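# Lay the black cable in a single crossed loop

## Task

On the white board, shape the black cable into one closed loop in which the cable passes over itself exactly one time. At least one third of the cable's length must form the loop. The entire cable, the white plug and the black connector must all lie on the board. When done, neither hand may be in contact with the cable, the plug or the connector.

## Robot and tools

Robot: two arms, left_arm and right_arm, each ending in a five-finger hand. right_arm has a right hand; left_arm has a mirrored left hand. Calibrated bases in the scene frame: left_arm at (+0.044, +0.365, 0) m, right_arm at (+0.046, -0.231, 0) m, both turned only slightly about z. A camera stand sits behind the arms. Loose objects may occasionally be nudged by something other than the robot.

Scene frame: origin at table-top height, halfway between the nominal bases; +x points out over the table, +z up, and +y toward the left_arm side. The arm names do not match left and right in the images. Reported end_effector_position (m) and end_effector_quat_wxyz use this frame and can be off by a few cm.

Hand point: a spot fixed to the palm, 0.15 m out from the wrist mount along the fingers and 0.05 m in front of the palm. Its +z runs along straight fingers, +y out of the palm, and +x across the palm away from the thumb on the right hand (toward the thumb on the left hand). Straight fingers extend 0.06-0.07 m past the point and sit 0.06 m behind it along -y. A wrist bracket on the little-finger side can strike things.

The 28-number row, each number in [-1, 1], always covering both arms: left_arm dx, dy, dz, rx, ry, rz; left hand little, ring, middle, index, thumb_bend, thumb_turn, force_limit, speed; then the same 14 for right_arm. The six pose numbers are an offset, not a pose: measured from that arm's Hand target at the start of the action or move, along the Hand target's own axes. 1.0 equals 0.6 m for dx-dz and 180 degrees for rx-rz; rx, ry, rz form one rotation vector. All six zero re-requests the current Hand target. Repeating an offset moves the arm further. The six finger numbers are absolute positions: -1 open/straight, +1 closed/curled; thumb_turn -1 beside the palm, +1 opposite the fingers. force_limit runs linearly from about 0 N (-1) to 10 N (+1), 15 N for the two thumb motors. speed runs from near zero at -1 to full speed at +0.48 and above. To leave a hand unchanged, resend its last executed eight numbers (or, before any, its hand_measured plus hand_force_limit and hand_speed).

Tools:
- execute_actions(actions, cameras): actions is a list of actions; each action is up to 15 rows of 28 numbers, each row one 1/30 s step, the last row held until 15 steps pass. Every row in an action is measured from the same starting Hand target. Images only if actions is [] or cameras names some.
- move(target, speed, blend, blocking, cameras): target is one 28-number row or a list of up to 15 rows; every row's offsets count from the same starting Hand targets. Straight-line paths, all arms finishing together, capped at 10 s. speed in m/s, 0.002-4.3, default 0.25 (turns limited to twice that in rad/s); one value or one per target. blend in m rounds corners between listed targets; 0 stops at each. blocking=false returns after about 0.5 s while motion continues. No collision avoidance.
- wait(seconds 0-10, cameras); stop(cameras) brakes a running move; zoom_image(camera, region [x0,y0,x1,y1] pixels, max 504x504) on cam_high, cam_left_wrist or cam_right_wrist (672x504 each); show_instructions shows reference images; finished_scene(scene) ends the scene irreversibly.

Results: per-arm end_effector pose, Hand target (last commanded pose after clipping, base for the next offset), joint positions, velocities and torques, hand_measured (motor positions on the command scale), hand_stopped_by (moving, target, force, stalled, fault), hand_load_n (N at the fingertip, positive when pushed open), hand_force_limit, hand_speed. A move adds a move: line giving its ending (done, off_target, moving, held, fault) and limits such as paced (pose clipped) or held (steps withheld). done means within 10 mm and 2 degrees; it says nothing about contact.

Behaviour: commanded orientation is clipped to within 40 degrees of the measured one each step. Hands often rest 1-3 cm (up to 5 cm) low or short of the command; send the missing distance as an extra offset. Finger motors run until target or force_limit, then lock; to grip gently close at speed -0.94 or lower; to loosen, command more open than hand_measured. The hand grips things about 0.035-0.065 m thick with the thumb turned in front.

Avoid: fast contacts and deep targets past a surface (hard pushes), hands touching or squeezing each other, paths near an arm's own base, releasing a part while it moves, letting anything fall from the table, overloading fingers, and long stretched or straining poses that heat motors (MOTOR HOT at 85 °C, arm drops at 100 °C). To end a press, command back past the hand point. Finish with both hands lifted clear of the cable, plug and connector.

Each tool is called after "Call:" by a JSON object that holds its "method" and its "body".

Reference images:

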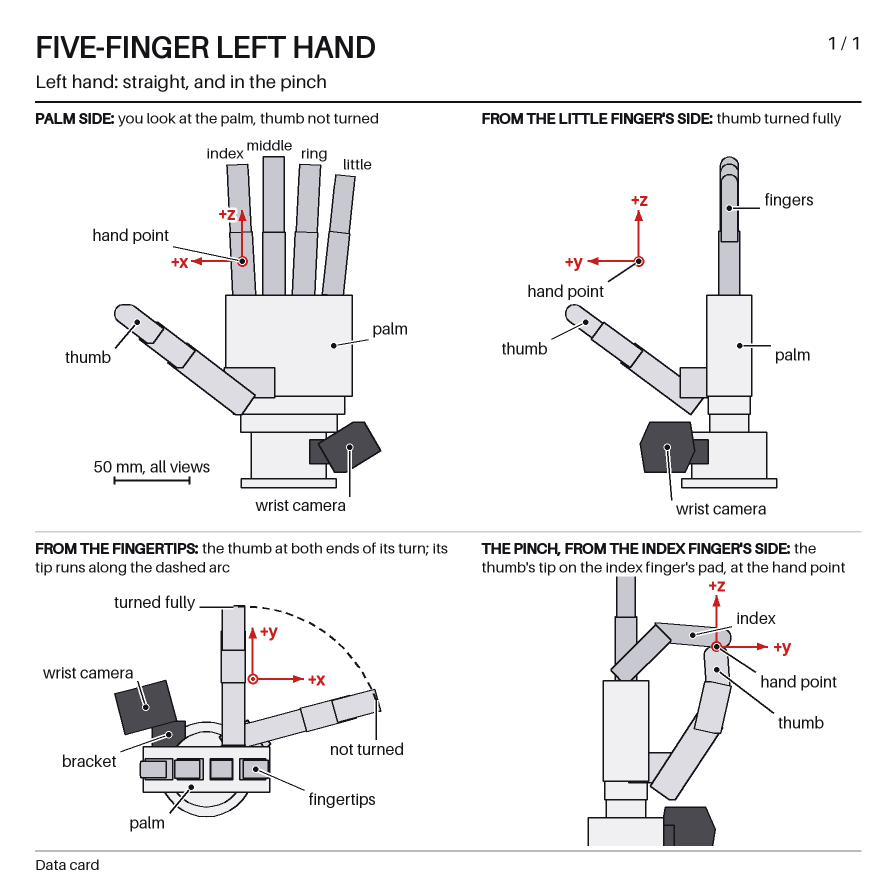

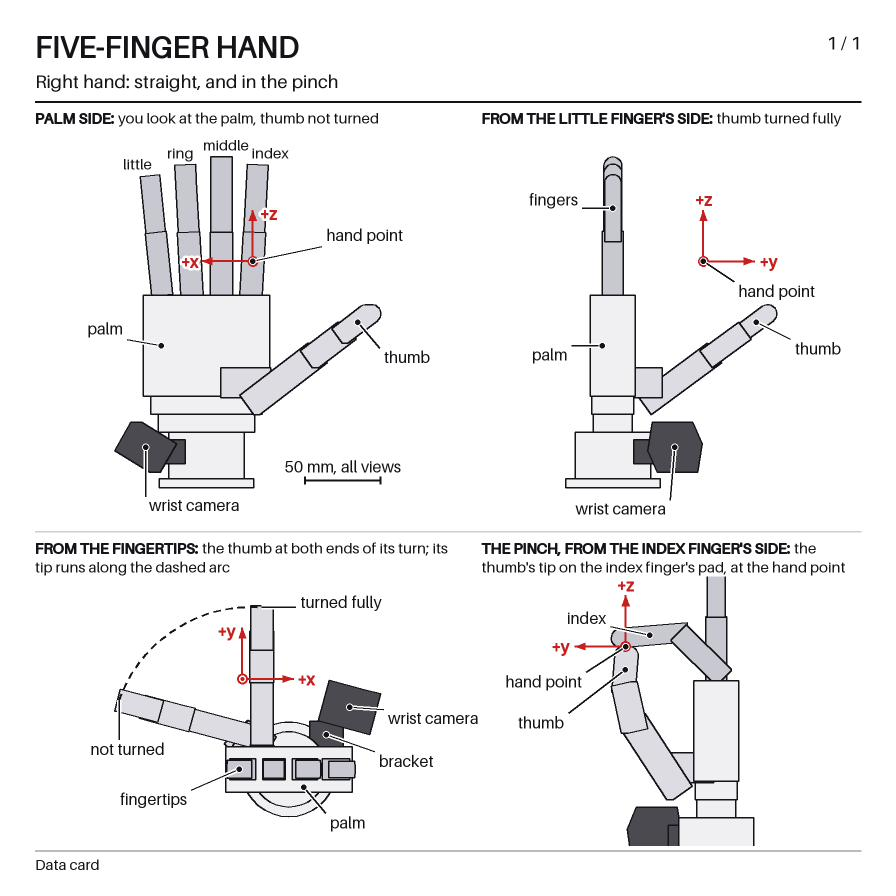

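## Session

Call:
{"method": "execute_actions", "body": {"actions": []}}

Call:
{"method": "zoom_image", "body": {"camera": "cam_high", "region": [260, 140, 500, 410]}}

Scene clock: 0.00 s.
left_arm: end_effector_position=(+0.4539, +0.4215, +0.1472) hand_measured=(-1.000, -1.000, -1.000, -1.000, -1.000, -1.000) hand_load_n=(+0.0, +0.0, +0.0, +0.0, -0.5, +0.0) hand_stopped_by=(target, target, target, target, target, target) hand_force_limit=0.00 hand_speed=-0.80 end_effector_quat_wxyz=(+0.155, +0.021, +0.876, +0.456) | right_arm: end_effector_position=(+0.2488, -0.3505, +0.1431) hand_measured=(-1.000, -1.000, -1.000, -1.000, -1.000, -1.000) hand_load_n=(+0.0, +0.0, +0.0, -0.5, +0.0, +0.0) hand_stopped_by=(target, target, target, target, target, target) hand_force_limit=0.00 hand_speed=-0.80 end_effector_quat_wxyz=(+0.061, +0.904, -0.422, +0.028)
Joint positions: left_arm=[-0.332 1.6 0.979 -0.932 -1.004 1.289] | right_arm=[-0.252 1.088 0.85 -1.295 0.129 -0.983]
Joint velocities: within noise
Joint torques (N m): no reading
Heat: left arm: hottest elbow 29 °C; right arm: hottest elbow 30 °C.
Hand target: left_arm +0.4607, +0.4191, +0.1538; +0.165, +0.016, +0.876, +0.453 | right_arm +0.2577, -0.3531, +0.1520; +0.058, +0.903, -0.423, +0.043

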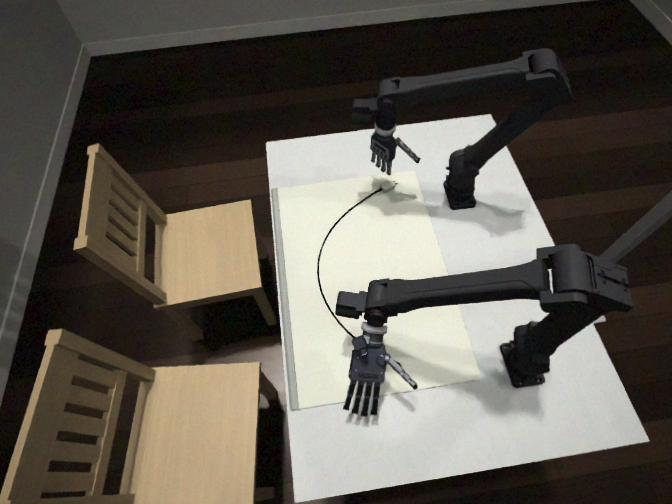

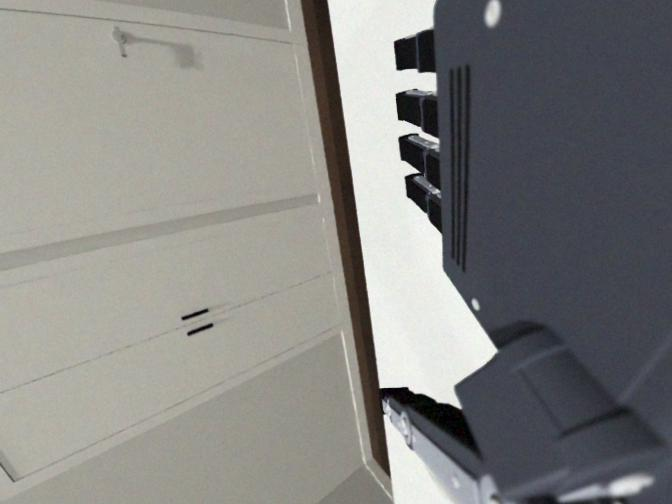

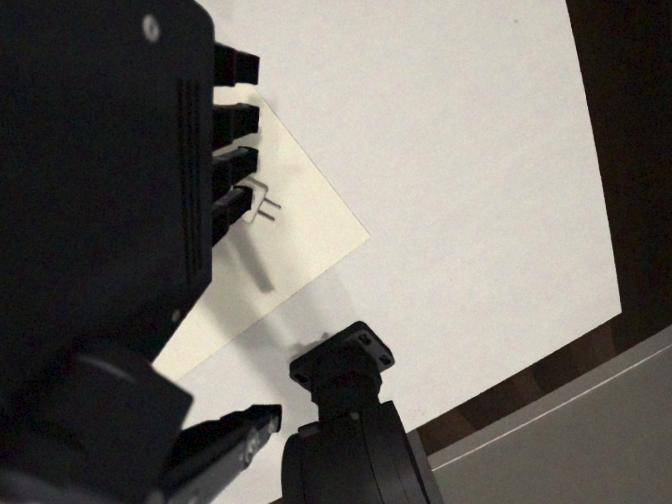

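Scaled by 1.867 from the camera's 672x504 image, which has a finer 960x720 frame.

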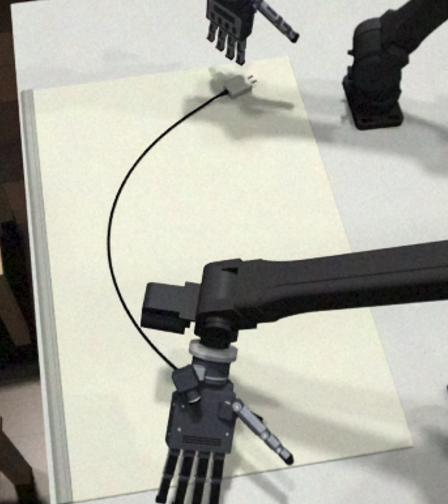

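Call:
{"method": "move", "body": {"target": [0.236,0.14,-0.367,0.4965,0.0725,-0.444,-1,-1,-0.6,-0.6,-0.5,1,0,0,-0.385,-0.462,-0.25,0.4115,-0.1269,-0.1168,-1,-1,0,0,0.3,1,-0.3,0], "speed": 0.3, "cameras": ["cam_high"]}}

Call:
{"method": "zoom_image", "body": {"camera": "cam_high", "region": [260, 140, 500, 410]}}

Scene clock: 63.10 s.
left_arm: end_effector_position=(+0.2520, +0.3183, +0.3028) hand_measured=(-1.000, -1.000, -0.600, -0.600, -0.500, +1.000) hand_load_n=(+0.0, +0.0, +0.0, +0.0, +0.0, +0.0) hand_stopped_by=(target, target, target, target, target, target) hand_force_limit=0.00 hand_speed=0.00 end_effector_quat_wxyz=(+0.253, -0.426, +0.752, -0.435) | right_arm: end_effector_position=(+0.3193, +0.0163, +0.2556) hand_measured=(-1.000, -1.000, +0.000, +0.000, +0.300, +1.000) hand_load_n=(+0.0, +0.0, +0.0, +0.0, +0.0, +0.0) hand_stopped_by=(target, target, target, target, target, target) hand_force_limit=-0.30 hand_speed=0.00 end_effector_quat_wxyz=(-0.561, +0.805, -0.155, +0.112)
Joint positions: left_arm=[0.458 0.45 0.847 -1.192 0.807 0.645] | right_arm=[0.377 0.812 0.715 -0.405 -0.772 -0.372]
Joint torques (N m): left_arm=[0.97 -0.85 7.64 0.79 0.8 -0.04] | right_arm=[-0.03 -2.08 7.49 2.54 -0.29 0.05]
Heat: left arm: hottest elbow 31 °C; right arm: hottest elbow 34 °C.
Hand target: left_arm +0.2499, +0.3201, +0.3001; +0.250, -0.433, +0.750, -0.433 | right_arm +0.3189, +0.0197, +0.2519; -0.563, +0.804, -0.156, +0.108
Off the commanded pose: left_arm 0.004 m, 1 deg | right_arm 0.005 m, 0 deg.
move: done
Images, in order (width x height): cam_high 672x504.

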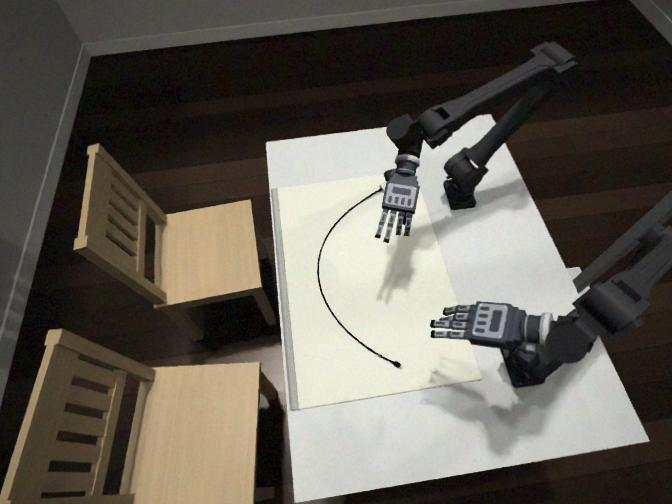

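Scaled by 1.867 from the camera's 672x504 image, which has a finer 960x720 frame.

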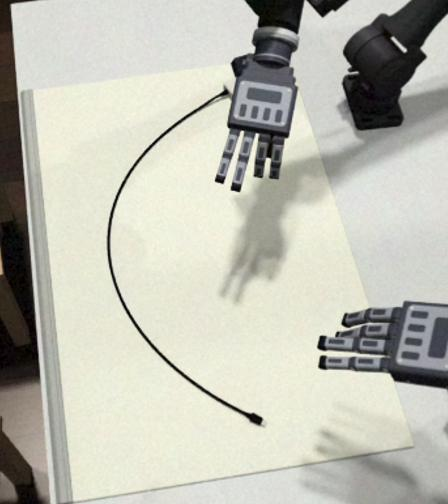

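Call:
{"method": "move", "body": {"target": [[0.011,0.021,-0.203,0,0,0,-1,-1,-0.6,-0.6,-0.5,1,0,0,-0.016,0.028,0.118,0,0,0,-1,-1,0,0,0.3,1,-0.3,0],[0.011,0.021,-0.203,0,0,0,-1,-1,-0.6,-0.6,-0.5,1,0,0,-0.095,0.0577,0.5827,0,0.0313,0.0114,-1,-1,0,0,0.3,1,-0.3,0],[0.011,0.021,-0.203,0,0,0,-1,-1,-0.6,-0.6,-0.5,1,0,0,-0.099,0.157,0.611,0,0.0313,0.0114,-1,-1,0,0,0.3,1,-0.3,0]], "speed": [0.25,0.25,0.08], "blend": [0.03,0.01,0], "cameras": ["cam_high","cam_right_wrist"]}}

Call:
{"method": "zoom_image", "body": {"camera": "cam_high", "region": [340, 290, 460, 400]}}

Scene clock: 99.67 s.
left_arm: end_effector_position=(+0.1539, +0.3722, +0.3322) hand_measured=(-1.000, -1.000, -0.600, -0.600, -0.500, +1.000) hand_load_n=(+0.0, +0.0, +0.0, +0.0, +0.0, +0.0) hand_stopped_by=(target, target, target, target, target, target) hand_force_limit=0.00 hand_speed=0.00 end_effector_quat_wxyz=(+0.295, -0.496, +0.785, -0.223) | right_arm: end_effector_position=(+0.3773, +0.3207, +0.0471) hand_measured=(-1.000, -1.000, +0.000, +0.000, +0.300, +1.000) hand_load_n=(-0.5, +0.0, -3.0, +0.0, +0.5, +0.0) hand_stopped_by=(target, target, target, target, target, target) hand_force_limit=-0.30 hand_speed=0.00 end_effector_quat_wxyz=(-0.558, +0.794, -0.197, +0.141)
Joint positions: left_arm=[0.714 0.393 1.081 -1.671 0.509 0.991] | right_arm=[0.981 1.783 0.915 0.521 -0.123 -0.049]
Joint torques (N m): left_arm=[-1.38 1.79 10.5 0.68 0.5 -0.05] | right_arm=[0.21 -10.7 7.64 1.89 0.1 0.08]
Heat: left arm: hottest elbow 33 °C; right arm: hottest elbow 34 °C.
Hand target: left_arm +0.1499, +0.3703, +0.3500; +0.250, -0.433, +0.750, -0.433 | right_arm +0.3800, +0.3315, +0.0379; -0.556, +0.795, -0.198, +0.138
Off the commanded pose: left_arm 0.018 m, 26 deg | right_arm 0.015 m, 0 deg.
joint sent to its limit (left arm) — joint 4 (wrist pitch), lower limit. The joint targets are off in orientation, not in position.
move: off_target (left_arm, right_arm)
Images, in order (width x height): cam_high 672x504, cam_right_wrist 672x504.

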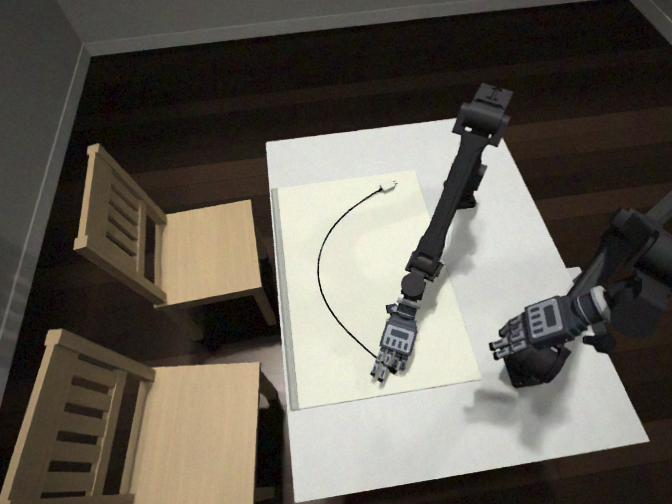

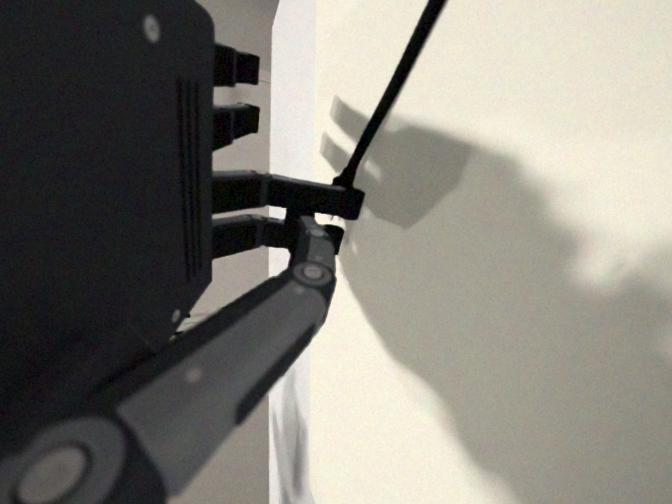

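Scaled by 4.200 from the camera's 672x504 image, which has a finer 960x720 frame.

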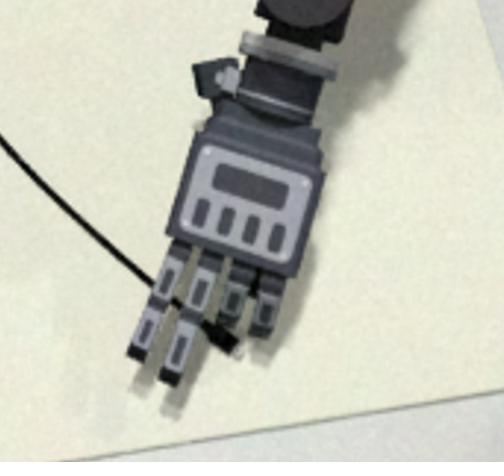

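Call:
{"method": "move", "body": {"target": [[0,0,0,0,0,0,-1,-1,-0.6,-0.6,-0.5,1,0,0,0,-0.094,-0.034,0,0,0,-1,-1,0,0,0.3,1,-0.3,0],[0,0,0,0,0,0,-1,-1,-0.6,-0.6,-0.5,1,0,0,0.011,-0.1135,0.019,0,0,0,-1,-1,0,0,0.3,1,-0.3,0],[0,0,0,0,0,0,-1,-1,-0.6,-0.6,-0.5,1,0,0,0.011,-0.0195,0.0535,0,0,0,-1,-1,0,0,0.3,1,-0.3,0]], "speed": 0.12, "blend": [0.005,0,0], "cameras": ["cam_high","cam_right_wrist"]}}

Call:
{"method": "zoom_image", "body": {"camera": "cam_high", "region": [340, 290, 460, 400]}}

Scene clock: 121.20 s.
left_arm: end_effector_position=(+0.1539, +0.3722, +0.3322) hand_measured=(-1.000, -1.000, -0.600, -0.600, -0.500, +1.000) hand_load_n=(+0.0, +0.0, +0.0, +0.0, +0.0, +0.0) hand_stopped_by=(target, target, target, target, target, target) hand_force_limit=0.00 hand_speed=0.00 end_effector_quat_wxyz=(+0.295, -0.496, +0.785, -0.223) | right_arm: end_effector_position=(+0.3992, +0.3514, +0.0489) hand_measured=(-1.000, -1.000, +0.000, +0.000, +0.300, +1.000) hand_load_n=(+0.0, +0.0, -2.5, +0.0, +0.0, +0.0) hand_stopped_by=(target, target, target, target, target, target) hand_force_limit=-0.30 hand_speed=0.00 end_effector_quat_wxyz=(-0.559, +0.794, -0.197, +0.141)
Joint positions: left_arm=[0.714 0.393 1.081 -1.671 0.509 0.991] | right_arm=[0.981 1.851 1.031 0.474 -0.123 -0.048]
Joint torques (N m): left_arm=[-1.14 1.79 10.48 0.58 0.48 -0.05] | right_arm=[-1.14 -12.28 7.46 2.03 -0.1 0.02]
Heat: left arm: hottest elbow 34 °C; right arm: hottest elbow 34 °C.
Hand target: left_arm +0.1499, +0.3703, +0.3500; +0.250, -0.433, +0.750, -0.433 | right_arm +0.4018, +0.3585, +0.0378; -0.556, +0.795, -0.198, +0.138
Off the commanded pose: left_arm 0.018 m, 26 deg | right_arm 0.013 m, 0 deg.
joint sent to its limit (left arm) — joint 4 (wrist pitch), lower limit. The joint targets are off in orientation, not in position.
move: off_target (left_arm, right_arm)
Images, in order (width x height): cam_high 672x504, cam_right_wrist 672x504.

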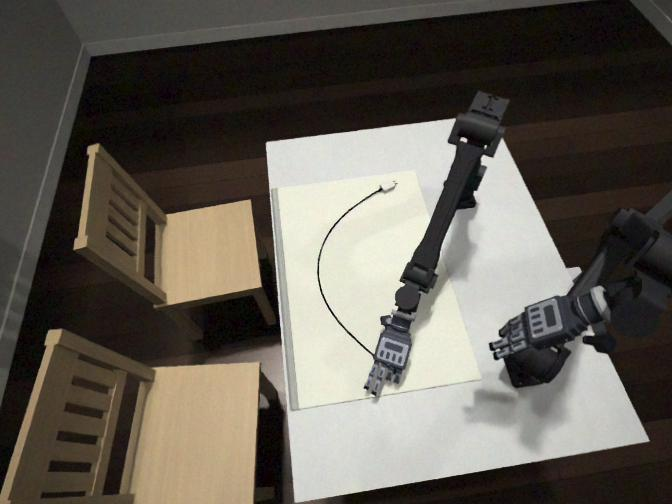

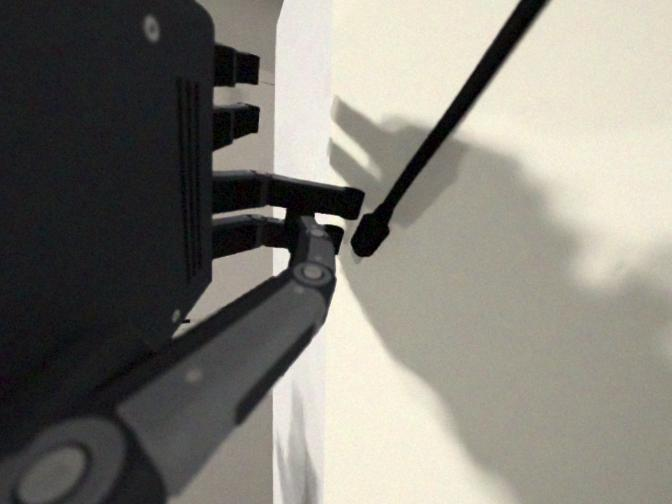

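Scaled by 4.200 from the camera's 672x504 image, which has a finer 960x720 frame.

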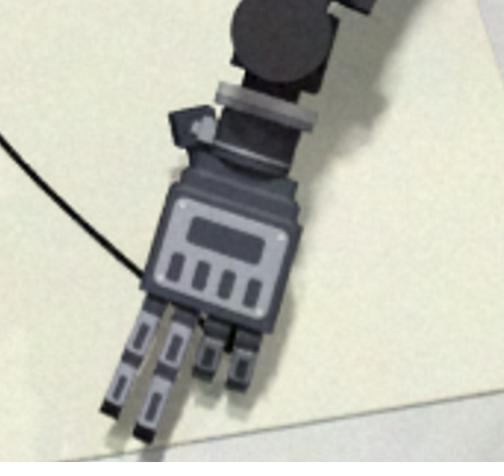

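Call:
{"method": "move", "body": {"target": [[0,0,0,0,0,0,-1,-1,-0.6,-0.6,-0.5,1,0,0,0.0838,0.0867,-0.2384,0,-0.034,-0.0123,-1,-1,0,0,0.3,1,-0.3,0],[0,0,0,0,0,0,-1,-1,-0.6,-0.6,-0.5,1,0,0,0.1437,0.1533,-0.4213,0,-0.0679,-0.0247,-1,-1,0,0,0.3,1,-0.3,0],[0,0,0,0,0,0,-1,-1,-0.6,-0.6,-0.5,1,0,0,0.2047,0.2132,-0.5858,0,-0.0679,-0.0247,-1,-1,0,0,0.3,1,-0.3,0]], "speed": 0.12, "blend": 0.03, "cameras": ["cam_high","cam_right_wrist"]}}

Call:
{"method": "zoom_image", "body": {"camera": "cam_high", "region": [260, 170, 460, 330]}}

Scene clock: 143.53 s.
left_arm: end_effector_position=(+0.1539, +0.3722, +0.3322) hand_measured=(-1.000, -1.000, -0.600, -0.600, -0.500, +1.000) hand_load_n=(+0.0, +0.0, +0.0, +0.0, +0.0, +0.0) hand_stopped_by=(target, target, target, target, target, target) hand_force_limit=0.00 hand_speed=0.00 end_effector_quat_wxyz=(+0.295, -0.496, +0.785, -0.223) | right_arm: end_effector_position=(+0.3320, -0.0265, +0.0365) hand_measured=(-1.000, -1.000, +0.000, +0.000, +0.300, +1.000) hand_load_n=(+0.0, -0.5, +1.0, +0.0, +0.0, +0.0) hand_stopped_by=(target, target, target, target, target, target) hand_force_limit=-0.30 hand_speed=0.00 end_effector_quat_wxyz=(-0.570, +0.812, -0.104, +0.070)
Joint positions: left_arm=[0.714 0.393 1.081 -1.671 0.509 0.991] | right_arm=[0.174 1.322 0.399 0.169 -1.052 -0.679]
Joint torques (N m): left_arm=[-1.08 1.61 10.48 0.65 0.48 -0.04] | right_arm=[-2.55 -5.77 5.29 0.38 -0.49 -0.13]
Heat: left arm: hottest elbow 34 °C; right arm: hottest elbow 33 °C.
Hand target: left_arm +0.1499, +0.3703, +0.3500; +0.250, -0.433, +0.750, -0.433 | right_arm +0.3354, -0.0295, +0.0380; -0.568, +0.812, -0.107, +0.074
Off the commanded pose: left_arm 0.018 m, 26 deg | right_arm 0.005 m, 1 deg.
joint sent to its limit (left arm) — joint 4 (wrist pitch), lower limit. The joint targets are off in orientation, not in position.
move: off_target (left_arm)
Images, in order (width x height): cam_high 672x504, cam_right_wrist 672x504.

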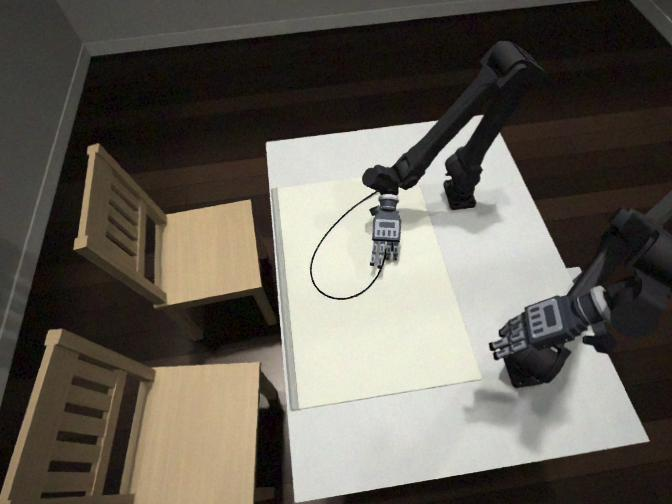

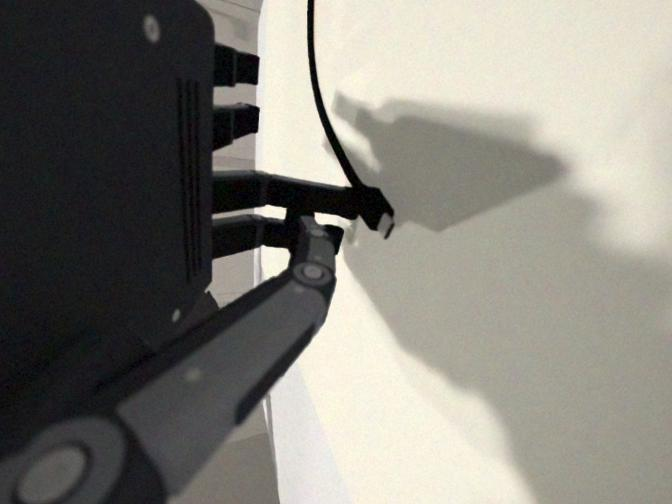

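Scaled by 2.520 from the camera's 672x504 image, which has a finer 960x720 frame.

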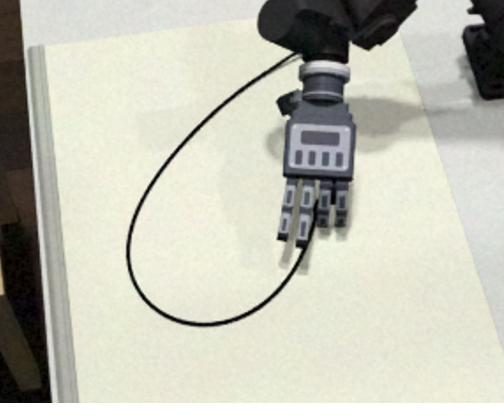

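Call:
{"method": "move", "body": {"target": [[0.0465,-0.0087,0.248,0,0,0,-1,-1,-0.6,-0.6,-0.5,1,0,0,-0.004,-0.196,-0.055,0,0,0,-1,-1,0,0,0.3,1,-0.3,0],[0.3923,-0.0603,0.6045,0,0.05,0.03,-1,-1,-0.6,-0.6,-0.5,1,0,0,0.1595,-0.1147,-0.9145,0,0.6527,0.2375,-1,-1,0,0,0.3,1,-0.3,0],[0.908,-0.002,0.820,-0.011,0.1155,0.0667,-1,-1,-0.6,-0.6,-0.5,1,0,0,0.1595,-0.1147,-0.9145,0,0.6527,0.2375,-1,-1,0,0,0.3,1,-0.3,0]], "speed": [0.2,0.35,0.25], "blend": [0.01,0.03,0], "cameras": ["cam_high","cam_left_wrist"]}}

Call:
{"method": "zoom_image", "body": {"camera": "cam_high", "region": [260, 140, 460, 310]}}

Scene clock: 200.60 s.
left_arm: end_effector_position=(+0.2458, -0.2894, +0.0833) hand_measured=(-1.000, -1.000, -0.600, -0.600, -0.500, +1.000) hand_load_n=(+0.0, -0.5, -0.5, +0.0, +0.0, +0.0) hand_stopped_by=(target, target, target, target, target, target) hand_force_limit=0.00 hand_speed=0.00 end_effector_quat_wxyz=(+0.153, -0.268, +0.844, -0.438) | right_arm: end_effector_position=(+0.2877, -0.5156, +0.2444) hand_measured=(-1.000, -1.000, +0.000, +0.000, +0.300, +1.000) hand_load_n=(+0.0, +0.0, +0.0, +0.0, +0.0, +0.0) hand_stopped_by=(target, target, target, target, target, target) hand_force_limit=-0.30 hand_speed=0.00 end_effector_quat_wxyz=(+0.184, -0.287, +0.793, -0.505)
Joint positions: left_arm=[-1.289 1.791 1.25 -0.098 -0.302 -0.19] | right_arm=[-0.967 0.699 0.663 -0.402 -0.111 -0.051]
Joint torques (N m): left_arm=[-0.67 -19.02 11.93 1.88 0.07 -0.21] | right_arm=[0.44 -2.14 13.57 2.84 -0.01 0.06]
Heat: left arm: hottest elbow 36 °C; right arm: hottest elbow 33 °C.
Hand target: left_arm +0.2468, -0.3150, +0.1056; +0.147, -0.272, +0.831, -0.463 | right_arm +0.3019, -0.5295, +0.2905; +0.196, -0.281, +0.770, -0.539
Off the commanded pose: left_arm 0.034 m, 3 deg | right_arm 0.050 m, 5 deg.
move: off_target (left_arm, right_arm)
Images, in order (width x height): cam_high 672x504, cam_left_wrist 672x504.

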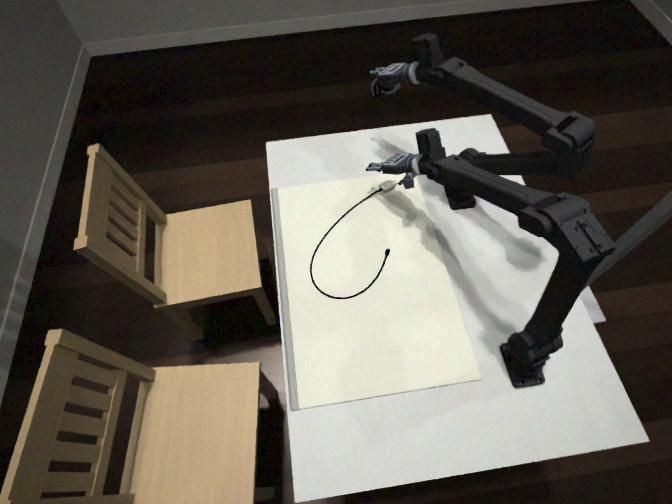

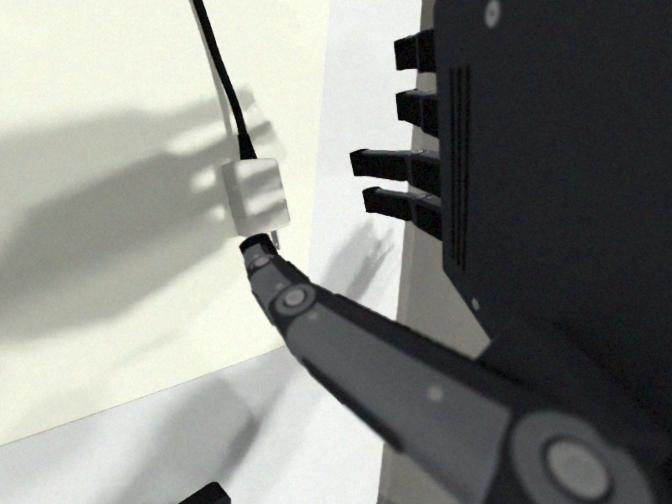

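Scaled by 2.520 from the camera's 672x504 image, which has a finer 960x720 frame.

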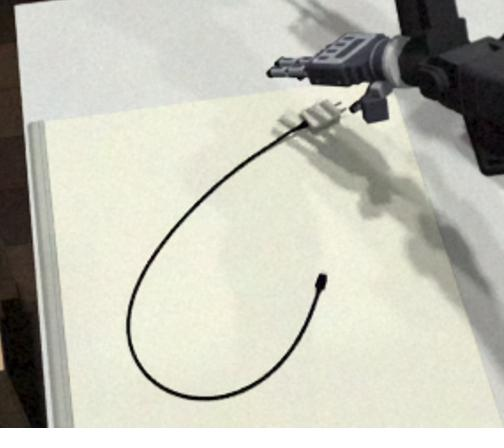

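Call:
{"method": "move", "body": {"target": [0.0045,0.1442,0.0512,0,0,0,-1,-1,-0.6,-0.6,-0.5,1,0,0,0,0,0,0,0,0,-1,-1,0,0,0.3,1,-0.3,0], "speed": 0.1, "cameras": ["cam_left_wrist"]}}

Scene clock: 234.00 s.
left_arm: end_effector_position=(+0.2415, -0.2965, +0.0222) hand_measured=(-1.000, -1.000, -0.600, -0.600, -0.500, +1.000) hand_load_n=(+0.0, +0.0, +0.0, +0.0, +0.0, +0.0) hand_stopped_by=(target, target, target, target, target, target) hand_force_limit=0.00 hand_speed=0.00 end_effector_quat_wxyz=(+0.153, -0.271, +0.833, -0.458) | right_arm: end_effector_position=(+0.2877, -0.5156, +0.2444) hand_measured=(-1.000, -1.000, +0.000, +0.000, +0.300, +1.000) hand_load_n=(+0.0, +0.0, +0.0, +0.0, +0.0, +0.0) hand_stopped_by=(target, target, target, target, target, target) hand_force_limit=-0.30 hand_speed=0.00 end_effector_quat_wxyz=(+0.184, -0.287, +0.793, -0.505)
Joint positions: left_arm=[-1.301 1.893 1.18 0.117 -0.315 -0.199] | right_arm=[-0.967 0.699 0.663 -0.402 -0.111 -0.051]
Joint torques (N m): left_arm=[-1.08 -19.02 6.67 2.39 -0.03 -0.21] | right_arm=[-0.38 -1.55 13.04 2.69 -0.03 0.14]
Heat: left arm: hottest elbow 37 °C; right arm: hottest elbow 38 °C.
Hand target: left_arm +0.2327, -0.3011, +0.0158; +0.147, -0.272, +0.831, -0.463 | right_arm +0.3019, -0.5295, +0.2905; +0.196, -0.281, +0.770, -0.539
Off the commanded pose: left_arm 0.012 m, 1 deg | right_arm 0.050 m, 5 deg.
move: off_target (left_arm, right_arm)
Images, in order (width x height): cam_left_wrist 672x504.

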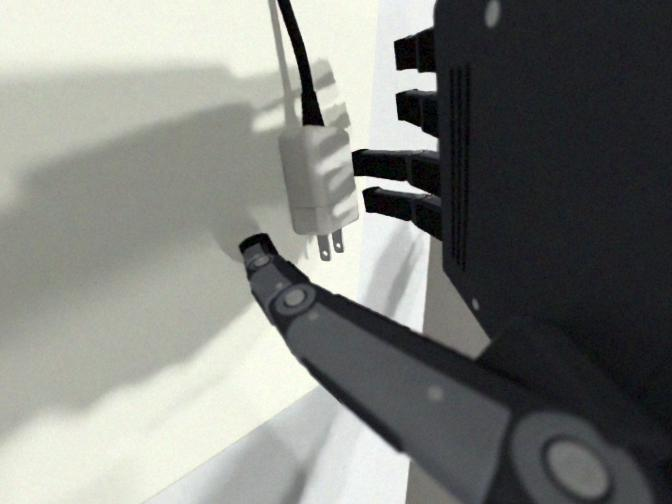

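Call:
{"method": "move", "body": {"target": [[-0.0267,-0.0425,-0.0263,0,0,0,-1,-1,-0.6,-0.6,-0.5,1,0,0,0,0,0,0,0,0,-1,-1,0,0,0.3,1,-0.3,0],[-0.0267,0.0027,0.002,0,0,0,-1,-1,-0.6,-0.6,-0.5,1,0,0,0,0,0,0,0,0,-1,-1,0,0,0.3,1,-0.3,0]], "speed": 0.1, "blend": [0.005,0], "cameras": ["cam_left_wrist"]}}

Scene clock: 249.17 s.
left_arm: end_effector_position=(+0.2379, -0.2936, +0.0223) hand_measured=(-1.000, -1.000, -0.600, -0.600, -0.500, +1.000) hand_load_n=(+0.0, +0.0, +0.0, +0.0, +0.0, +0.0) hand_stopped_by=(target, target, target, target, target, target) hand_force_limit=0.00 hand_speed=0.00 end_effector_quat_wxyz=(+0.145, -0.268, +0.833, -0.463) | right_arm: end_effector_position=(+0.2877, -0.5156, +0.2444) hand_measured=(-1.000, -1.000, +0.000, +0.000, +0.300, +1.000) hand_load_n=(+0.0, +0.0, +0.0, +0.0, +0.0, +0.5) hand_stopped_by=(target, target, target, target, target, target) hand_force_limit=-0.30 hand_speed=0.00 end_effector_quat_wxyz=(+0.184, -0.287, +0.793, -0.505)
Joint positions: left_arm=[-1.299 1.883 1.16 0.136 -0.296 -0.199] | right_arm=[-0.967 0.699 0.663 -0.402 -0.111 -0.051]
Joint torques (N m): left_arm=[0.73 -18.96 6.5 2.35 0.12 -0.06] | right_arm=[-0.67 -1.67 13.61 2.59 -0.02 0.09]
Heat: left arm: hottest elbow 36 °C; right arm: hottest elbow 40 °C.
Hand target: left_arm +0.2458, -0.2918, +0.0137; +0.147, -0.272, +0.831, -0.463 | right_arm +0.3019, -0.5295, +0.2905; +0.196, -0.281, +0.770, -0.539
Off the commanded pose: left_arm 0.012 m, 1 deg | right_arm 0.050 m, 5 deg.
move: off_target (left_arm, right_arm)
Images, in order (width x height): cam_left_wrist 672x504.

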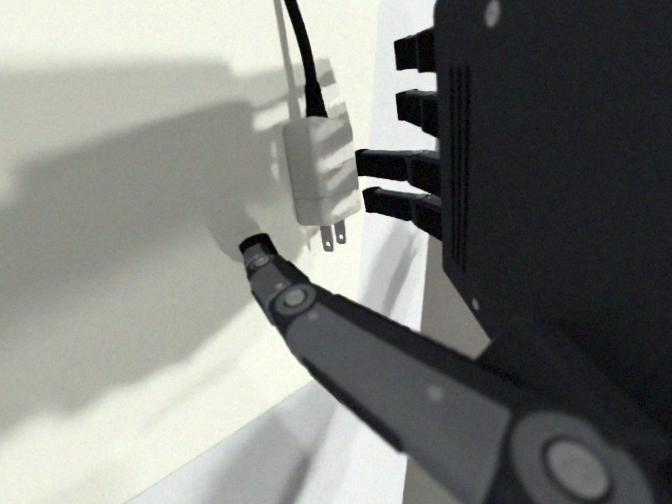

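Call:
{"method": "move", "body": {"target": [[-0.0317,-0.0547,-0.0382,0,0,0,-1,-1,-0.6,-0.6,-0.5,1,0,0,0,0,0,0,0,0,-1,-1,0,0,0.3,1,-0.3,0],[-0.0317,0.0018,-0.0028,0,0,0,-1,-1,-0.6,-0.6,-0.5,1,0,0,0,0,0,0,0,0,-1,-1,0,0,0.3,1,-0.3,0]], "speed": 0.12, "blend": [0.003,0], "cameras": ["cam_left_wrist"]}}

Scene clock: 260.90 s.
left_arm: end_effector_position=(+0.2528, -0.2811, +0.0223) hand_measured=(-1.000, -1.000, -0.600, -0.600, -0.500, +1.000) hand_load_n=(+0.0, +0.0, +0.0, +0.0, -0.5, +0.0) hand_stopped_by=(target, target, target, target, target, target) hand_force_limit=0.00 hand_speed=0.00 end_effector_quat_wxyz=(+0.141, -0.274, +0.830, -0.464) | right_arm: end_effector_position=(+0.2877, -0.5156, +0.2444) hand_measured=(-1.000, -1.000, +0.000, +0.000, +0.300, +1.000) hand_load_n=(+0.0, +0.0, +0.0, +0.0, +0.0, +0.0) hand_stopped_by=(target, target, target, target, target, target) hand_force_limit=-0.30 hand_speed=0.00 end_effector_quat_wxyz=(+0.184, -0.287, +0.793, -0.505)
Joint positions: left_arm=[-1.266 1.867 1.131 0.155 -0.269 -0.196] | right_arm=[-0.967 0.699 0.663 -0.402 -0.111 -0.051]
Joint torques (N m): left_arm=[0.56 -18.61 6.75 2.28 0.1 0.1] | right_arm=[0.21 -2.26 13.35 2.74 -0.08 0.07]
Heat: left arm: hottest elbow 36 °C; right arm: hottest elbow 41 °C.
Hand target: left_arm +0.2600, -0.2790, +0.0134; +0.147, -0.272, +0.831, -0.463 | right_arm +0.3019, -0.5295, +0.2905; +0.196, -0.281, +0.770, -0.539
Off the commanded pose: left_arm 0.012 m, 1 deg | right_arm 0.050 m, 5 deg.
move: off_target (left_arm, right_arm)
Images, in order (width x height): cam_left_wrist 672x504.

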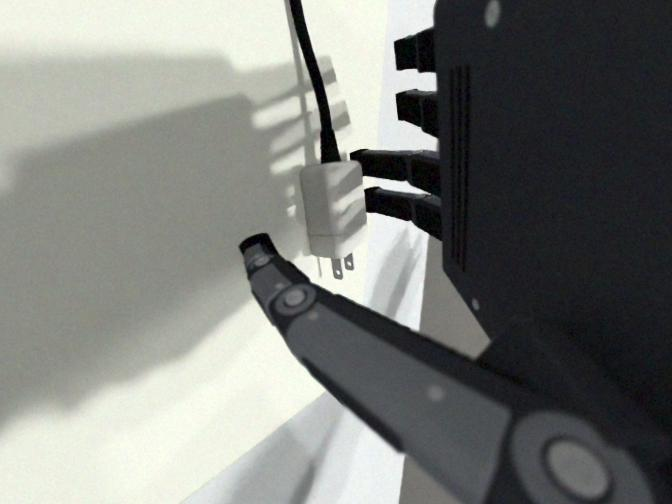

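Call:
{"method": "move", "body": {"target": [[0,0,0,0,0,0,-1,-1,0.1,0.1,0.1,1,-0.1,-0.85,0,0,0,0,0,0,-1,-1,0,0,0.3,1,-0.3,0],[0.003,-0.199,-0.1125,0,0,0,-1,-1,0.1,0.1,0.1,1,-0.1,-0.85,0,0,0,0,0,0,-1,-1,0,0,0.3,1,-0.3,0]], "speed": 0.1, "cameras": ["cam_high","cam_left_wrist"]}}

Call:
{"method": "zoom_image", "body": {"camera": "cam_high", "region": [260, 140, 460, 310]}}

Scene clock: 271.33 s.
left_arm: end_effector_position=(+0.2489, -0.2682, +0.1134) hand_measured=(-1.000, -1.000, -0.200, -0.130, -0.270, +1.000) hand_load_n=(+0.0, +0.0, +4.0, +7.0, +8.5, +0.5) hand_stopped_by=(target, target, force, force, force, target) hand_force_limit=-0.10 hand_speed=-0.85 end_effector_quat_wxyz=(+0.142, -0.273, +0.844, -0.439) | right_arm: end_effector_position=(+0.2877, -0.5156, +0.2444) hand_measured=(-1.000, -1.000, +0.000, +0.000, +0.300, +1.000) hand_load_n=(+0.0, +0.0, +0.0, +0.0, +0.0, +0.0) hand_stopped_by=(target, target, target, target, target, target) hand_force_limit=-0.30 hand_speed=0.00 end_effector_quat_wxyz=(+0.184, -0.287, +0.793, -0.505)
Joint positions: left_arm=[-1.266 1.707 1.223 -0.154 -0.268 -0.194] | right_arm=[-0.967 0.699 0.663 -0.402 -0.111 -0.051]
Joint torques (N m): left_arm=[0.73 -20.42 12.37 1.01 0.11 0.1] | right_arm=[0.21 -2.08 13.45 2.81 0 0.06]
Heat: left arm: hottest elbow 35 °C; right arm: hottest elbow 42 °C.
Hand target: left_arm +0.2627, -0.2842, +0.1505; +0.147, -0.272, +0.831, -0.463 | right_arm +0.3019, -0.5295, +0.2905; +0.196, -0.281, +0.770, -0.539
Off the commanded pose: left_arm 0.043 m, 3 deg | right_arm 0.050 m, 5 deg.
move: off_target (left_arm, right_arm)
Images, in order (width x height): cam_high 672x504, cam_left_wrist 672x504.

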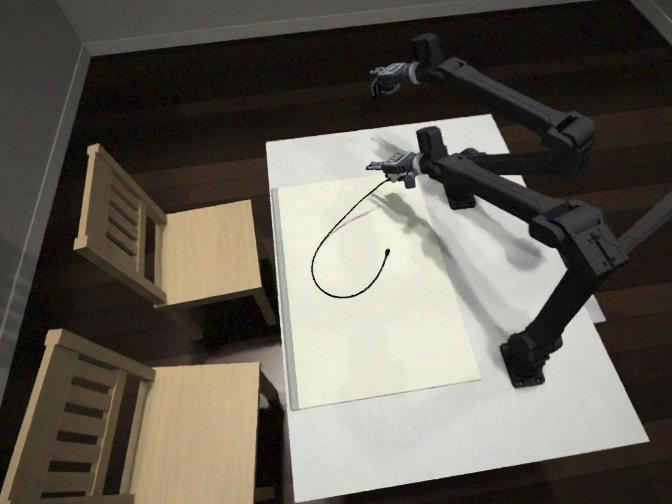

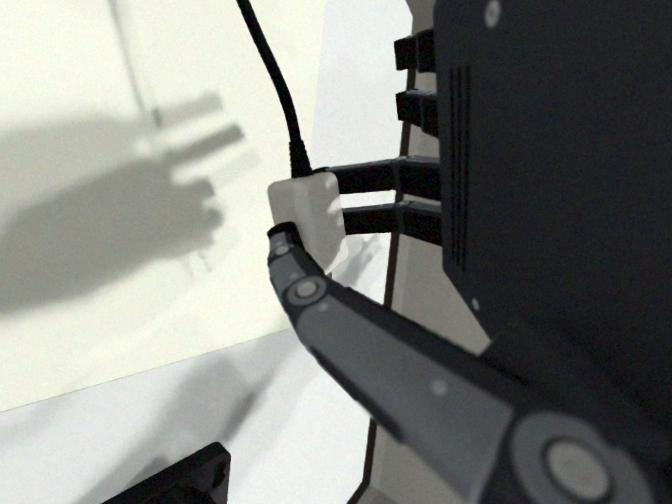

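Scaled by 2.520 from the camera's 672x504 image, which has a finer 960x720 frame.

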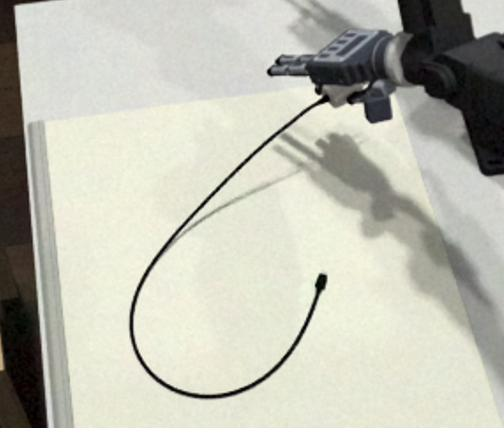

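Call:
{"method": "move", "body": {"target": [[-0.315,0.032,-0.0653,0,0.0377,0.0235,-1,-1,0.1,0.1,0.1,1,-0.1,-0.85,0,0,0,0,0,0,-1,-1,0,0,0.3,1,-0.3,0],[-0.4642,0.1103,-0.175,0,0.0754,0.0471,-1,-1,0.1,0.1,0.1,1,-0.1,-0.85,0,0,0,0,0,0,-1,-1,0,0,0.3,1,-0.3,0],[-0.3632,0.2378,-0.3158,0,0.0754,0.0471,-1,-1,0.1,0.1,0.1,1,-0.1,-0.85,0,0,0,0,0,0,-1,-1,0,0,0.3,1,-0.3,0],[-0.3322,0.2855,-0.3295,0,0.0754,0.0471,-1,-1,0.1,0.1,0.1,1,-0.1,-0.85,0,0,0,0,0,0,-1,-1,0,0,0.3,1,-0.3,0]], "speed": 0.17, "blend": [0.04,0.01,0.02,0], "cameras": ["cam_high","cam_left_wrist"]}}

Call:
{"method": "zoom_image", "body": {"camera": "cam_high", "region": [260, 170, 460, 330]}}

Scene clock: 298.80 s.
left_arm: end_effector_position=(+0.2729, +0.0485, +0.1001) hand_measured=(-1.000, -1.000, -0.200, -0.130, -0.270, +1.000) hand_load_n=(-0.5, +0.0, +4.0, +6.5, +9.0, +0.5) hand_stopped_by=(target, target, force, force, force, target) hand_force_limit=-0.10 hand_speed=-0.85 end_effector_quat_wxyz=(+0.077, -0.157, +0.867, -0.466) | right_arm: end_effector_position=(+0.2877, -0.5156, +0.2444) hand_measured=(-1.000, -1.000, +0.000, +0.000, +0.300, +1.000) hand_load_n=(+0.0, +0.0, +0.0, +0.0, +0.0, +0.0) hand_stopped_by=(target, target, target, target, target, target) hand_force_limit=-0.30 hand_speed=0.00 end_effector_quat_wxyz=(+0.184, -0.287, +0.793, -0.505)
Joint positions: left_arm=[-0.699 1.055 0.531 -0.129 0.427 0.292] | right_arm=[-0.967 0.699 0.663 -0.402 -0.111 -0.051]
Joint torques (N m): left_arm=[-1.03 -9.64 7.64 2.37 0.36 -0.21] | right_arm=[-0.97 -2.26 13.22 2.59 -0.03 0.12]
Heat: left arm: hottest elbow 38 °C; right arm: hottest elbow 43 °C.
Hand target: left_arm +0.2718, +0.0418, +0.1081; +0.081, -0.153, +0.860, -0.480 | right_arm +0.3019, -0.5295, +0.2905; +0.196, -0.281, +0.770, -0.539
Off the commanded pose: left_arm 0.010 m, 2 deg | right_arm 0.050 m, 5 deg.
move: off_target (right_arm); blend cut to 0.0176 m at target 3
Images, in order (width x height): cam_high 672x504, cam_left_wrist 672x504.

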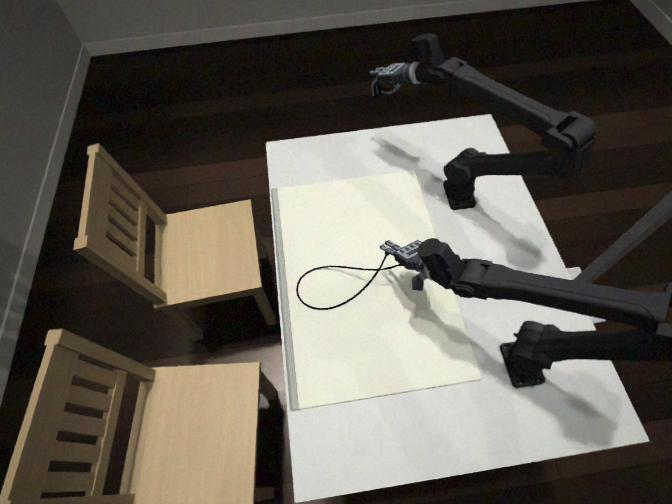

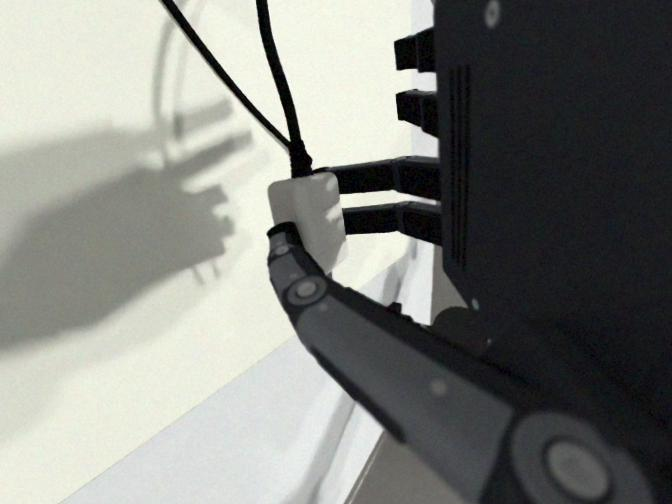

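Scaled by 2.520 from the camera's 672x504 image, which has a finer 960x720 frame.

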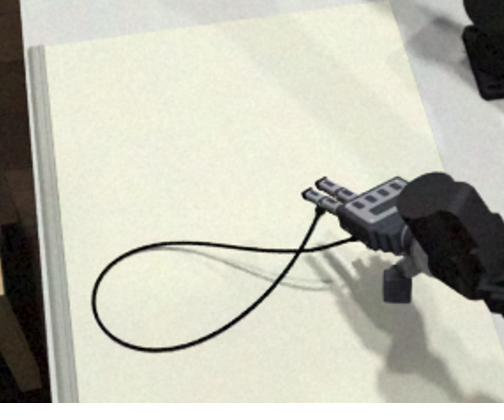

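Call:
{"method": "move", "body": {"target": [[-0.0015,0.1155,0.0452,0,0,0,-1,-1,0.1,0.1,0.1,1,-0.1,-0.85,0,0,0,0,0,0,-1,-1,0,0,0.3,1,-0.3,0],[-0.0015,0.1395,0.0603,0,0,0,-1,-1,0.1,0.1,0.1,1,-0.1,-0.85,0,0,0,0,0,0,-1,-1,0,0,0.3,1,-0.3,0],[-0.001,0.1273,0.0608,0,0,0,-1,-1,0.1,0.1,0.1,1,-0.1,-0.85,0,0,0,0,0,0,-1,-1,0,0,0.3,1,-0.3,0],[-0.001,0.1273,0.0608,0,0,0,-1,-1,-0.45,-0.45,-0.55,1,-0.1,-0.6,0,0,0,0,0,0,-1,-1,0,0,0.3,1,-0.3,0]], "speed": [0.1,0.04,0.04,0.04], "blend": [0.003,0,0,0], "cameras": ["cam_high","cam_left_wrist"]}}

Scene clock: 315.23 s.
left_arm: end_effector_position=(+0.2668, +0.0511, +0.0247) hand_measured=(-1.000, -1.000, -0.450, -0.450, -0.550, +1.000) hand_load_n=(+0.0, +0.0, +0.0, +0.0, +0.0, +0.0) hand_stopped_by=(target, target, target, target, target, target) hand_force_limit=-0.10 hand_speed=-0.60 end_effector_quat_wxyz=(+0.083, -0.149, +0.860, -0.481) | right_arm: end_effector_position=(+0.2877, -0.5156, +0.2444) hand_measured=(-1.000, -1.000, +0.000, +0.000, +0.300, +1.000) hand_load_n=(+0.0, +0.0, +0.0, +0.0, +0.0, +0.0) hand_stopped_by=(target, target, target, target, target, target) hand_force_limit=-0.30 hand_speed=0.00 end_effector_quat_wxyz=(+0.184, -0.287, +0.793, -0.505)
Joint positions: left_arm=[-0.699 1.243 0.378 0.249 0.439 0.291] | right_arm=[-0.967 0.699 0.663 -0.402 -0.111 -0.051]
Joint torques (N m): left_arm=[-0.09 -8.29 6.68 1.35 0.35 -0.11] | right_arm=[-0.73 -1.32 13.48 2.76 -0.03 0.12]
Heat: left arm: hottest elbow 36 °C; right arm: hottest elbow 44 °C.
Hand target: left_arm +0.2687, +0.0506, +0.0238; +0.081, -0.153, +0.860, -0.480 | right_arm +0.3019, -0.5295, +0.2905; +0.196, -0.281, +0.770, -0.539
Off the commanded pose: left_arm 0.002 m, 1 deg | right_arm 0.050 m, 5 deg.
move: off_target (right_arm)
Images, in order (width x height): cam_high 672x504, cam_left_wrist 672x504.

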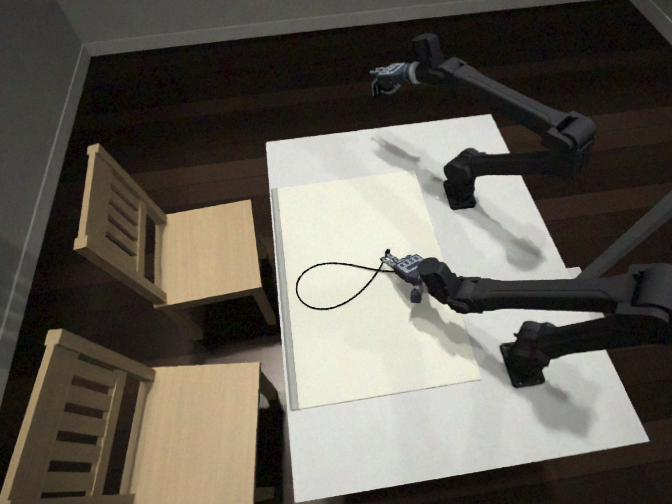

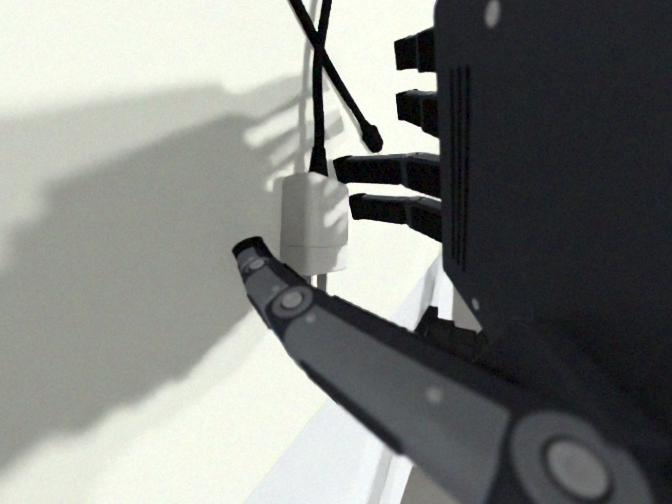

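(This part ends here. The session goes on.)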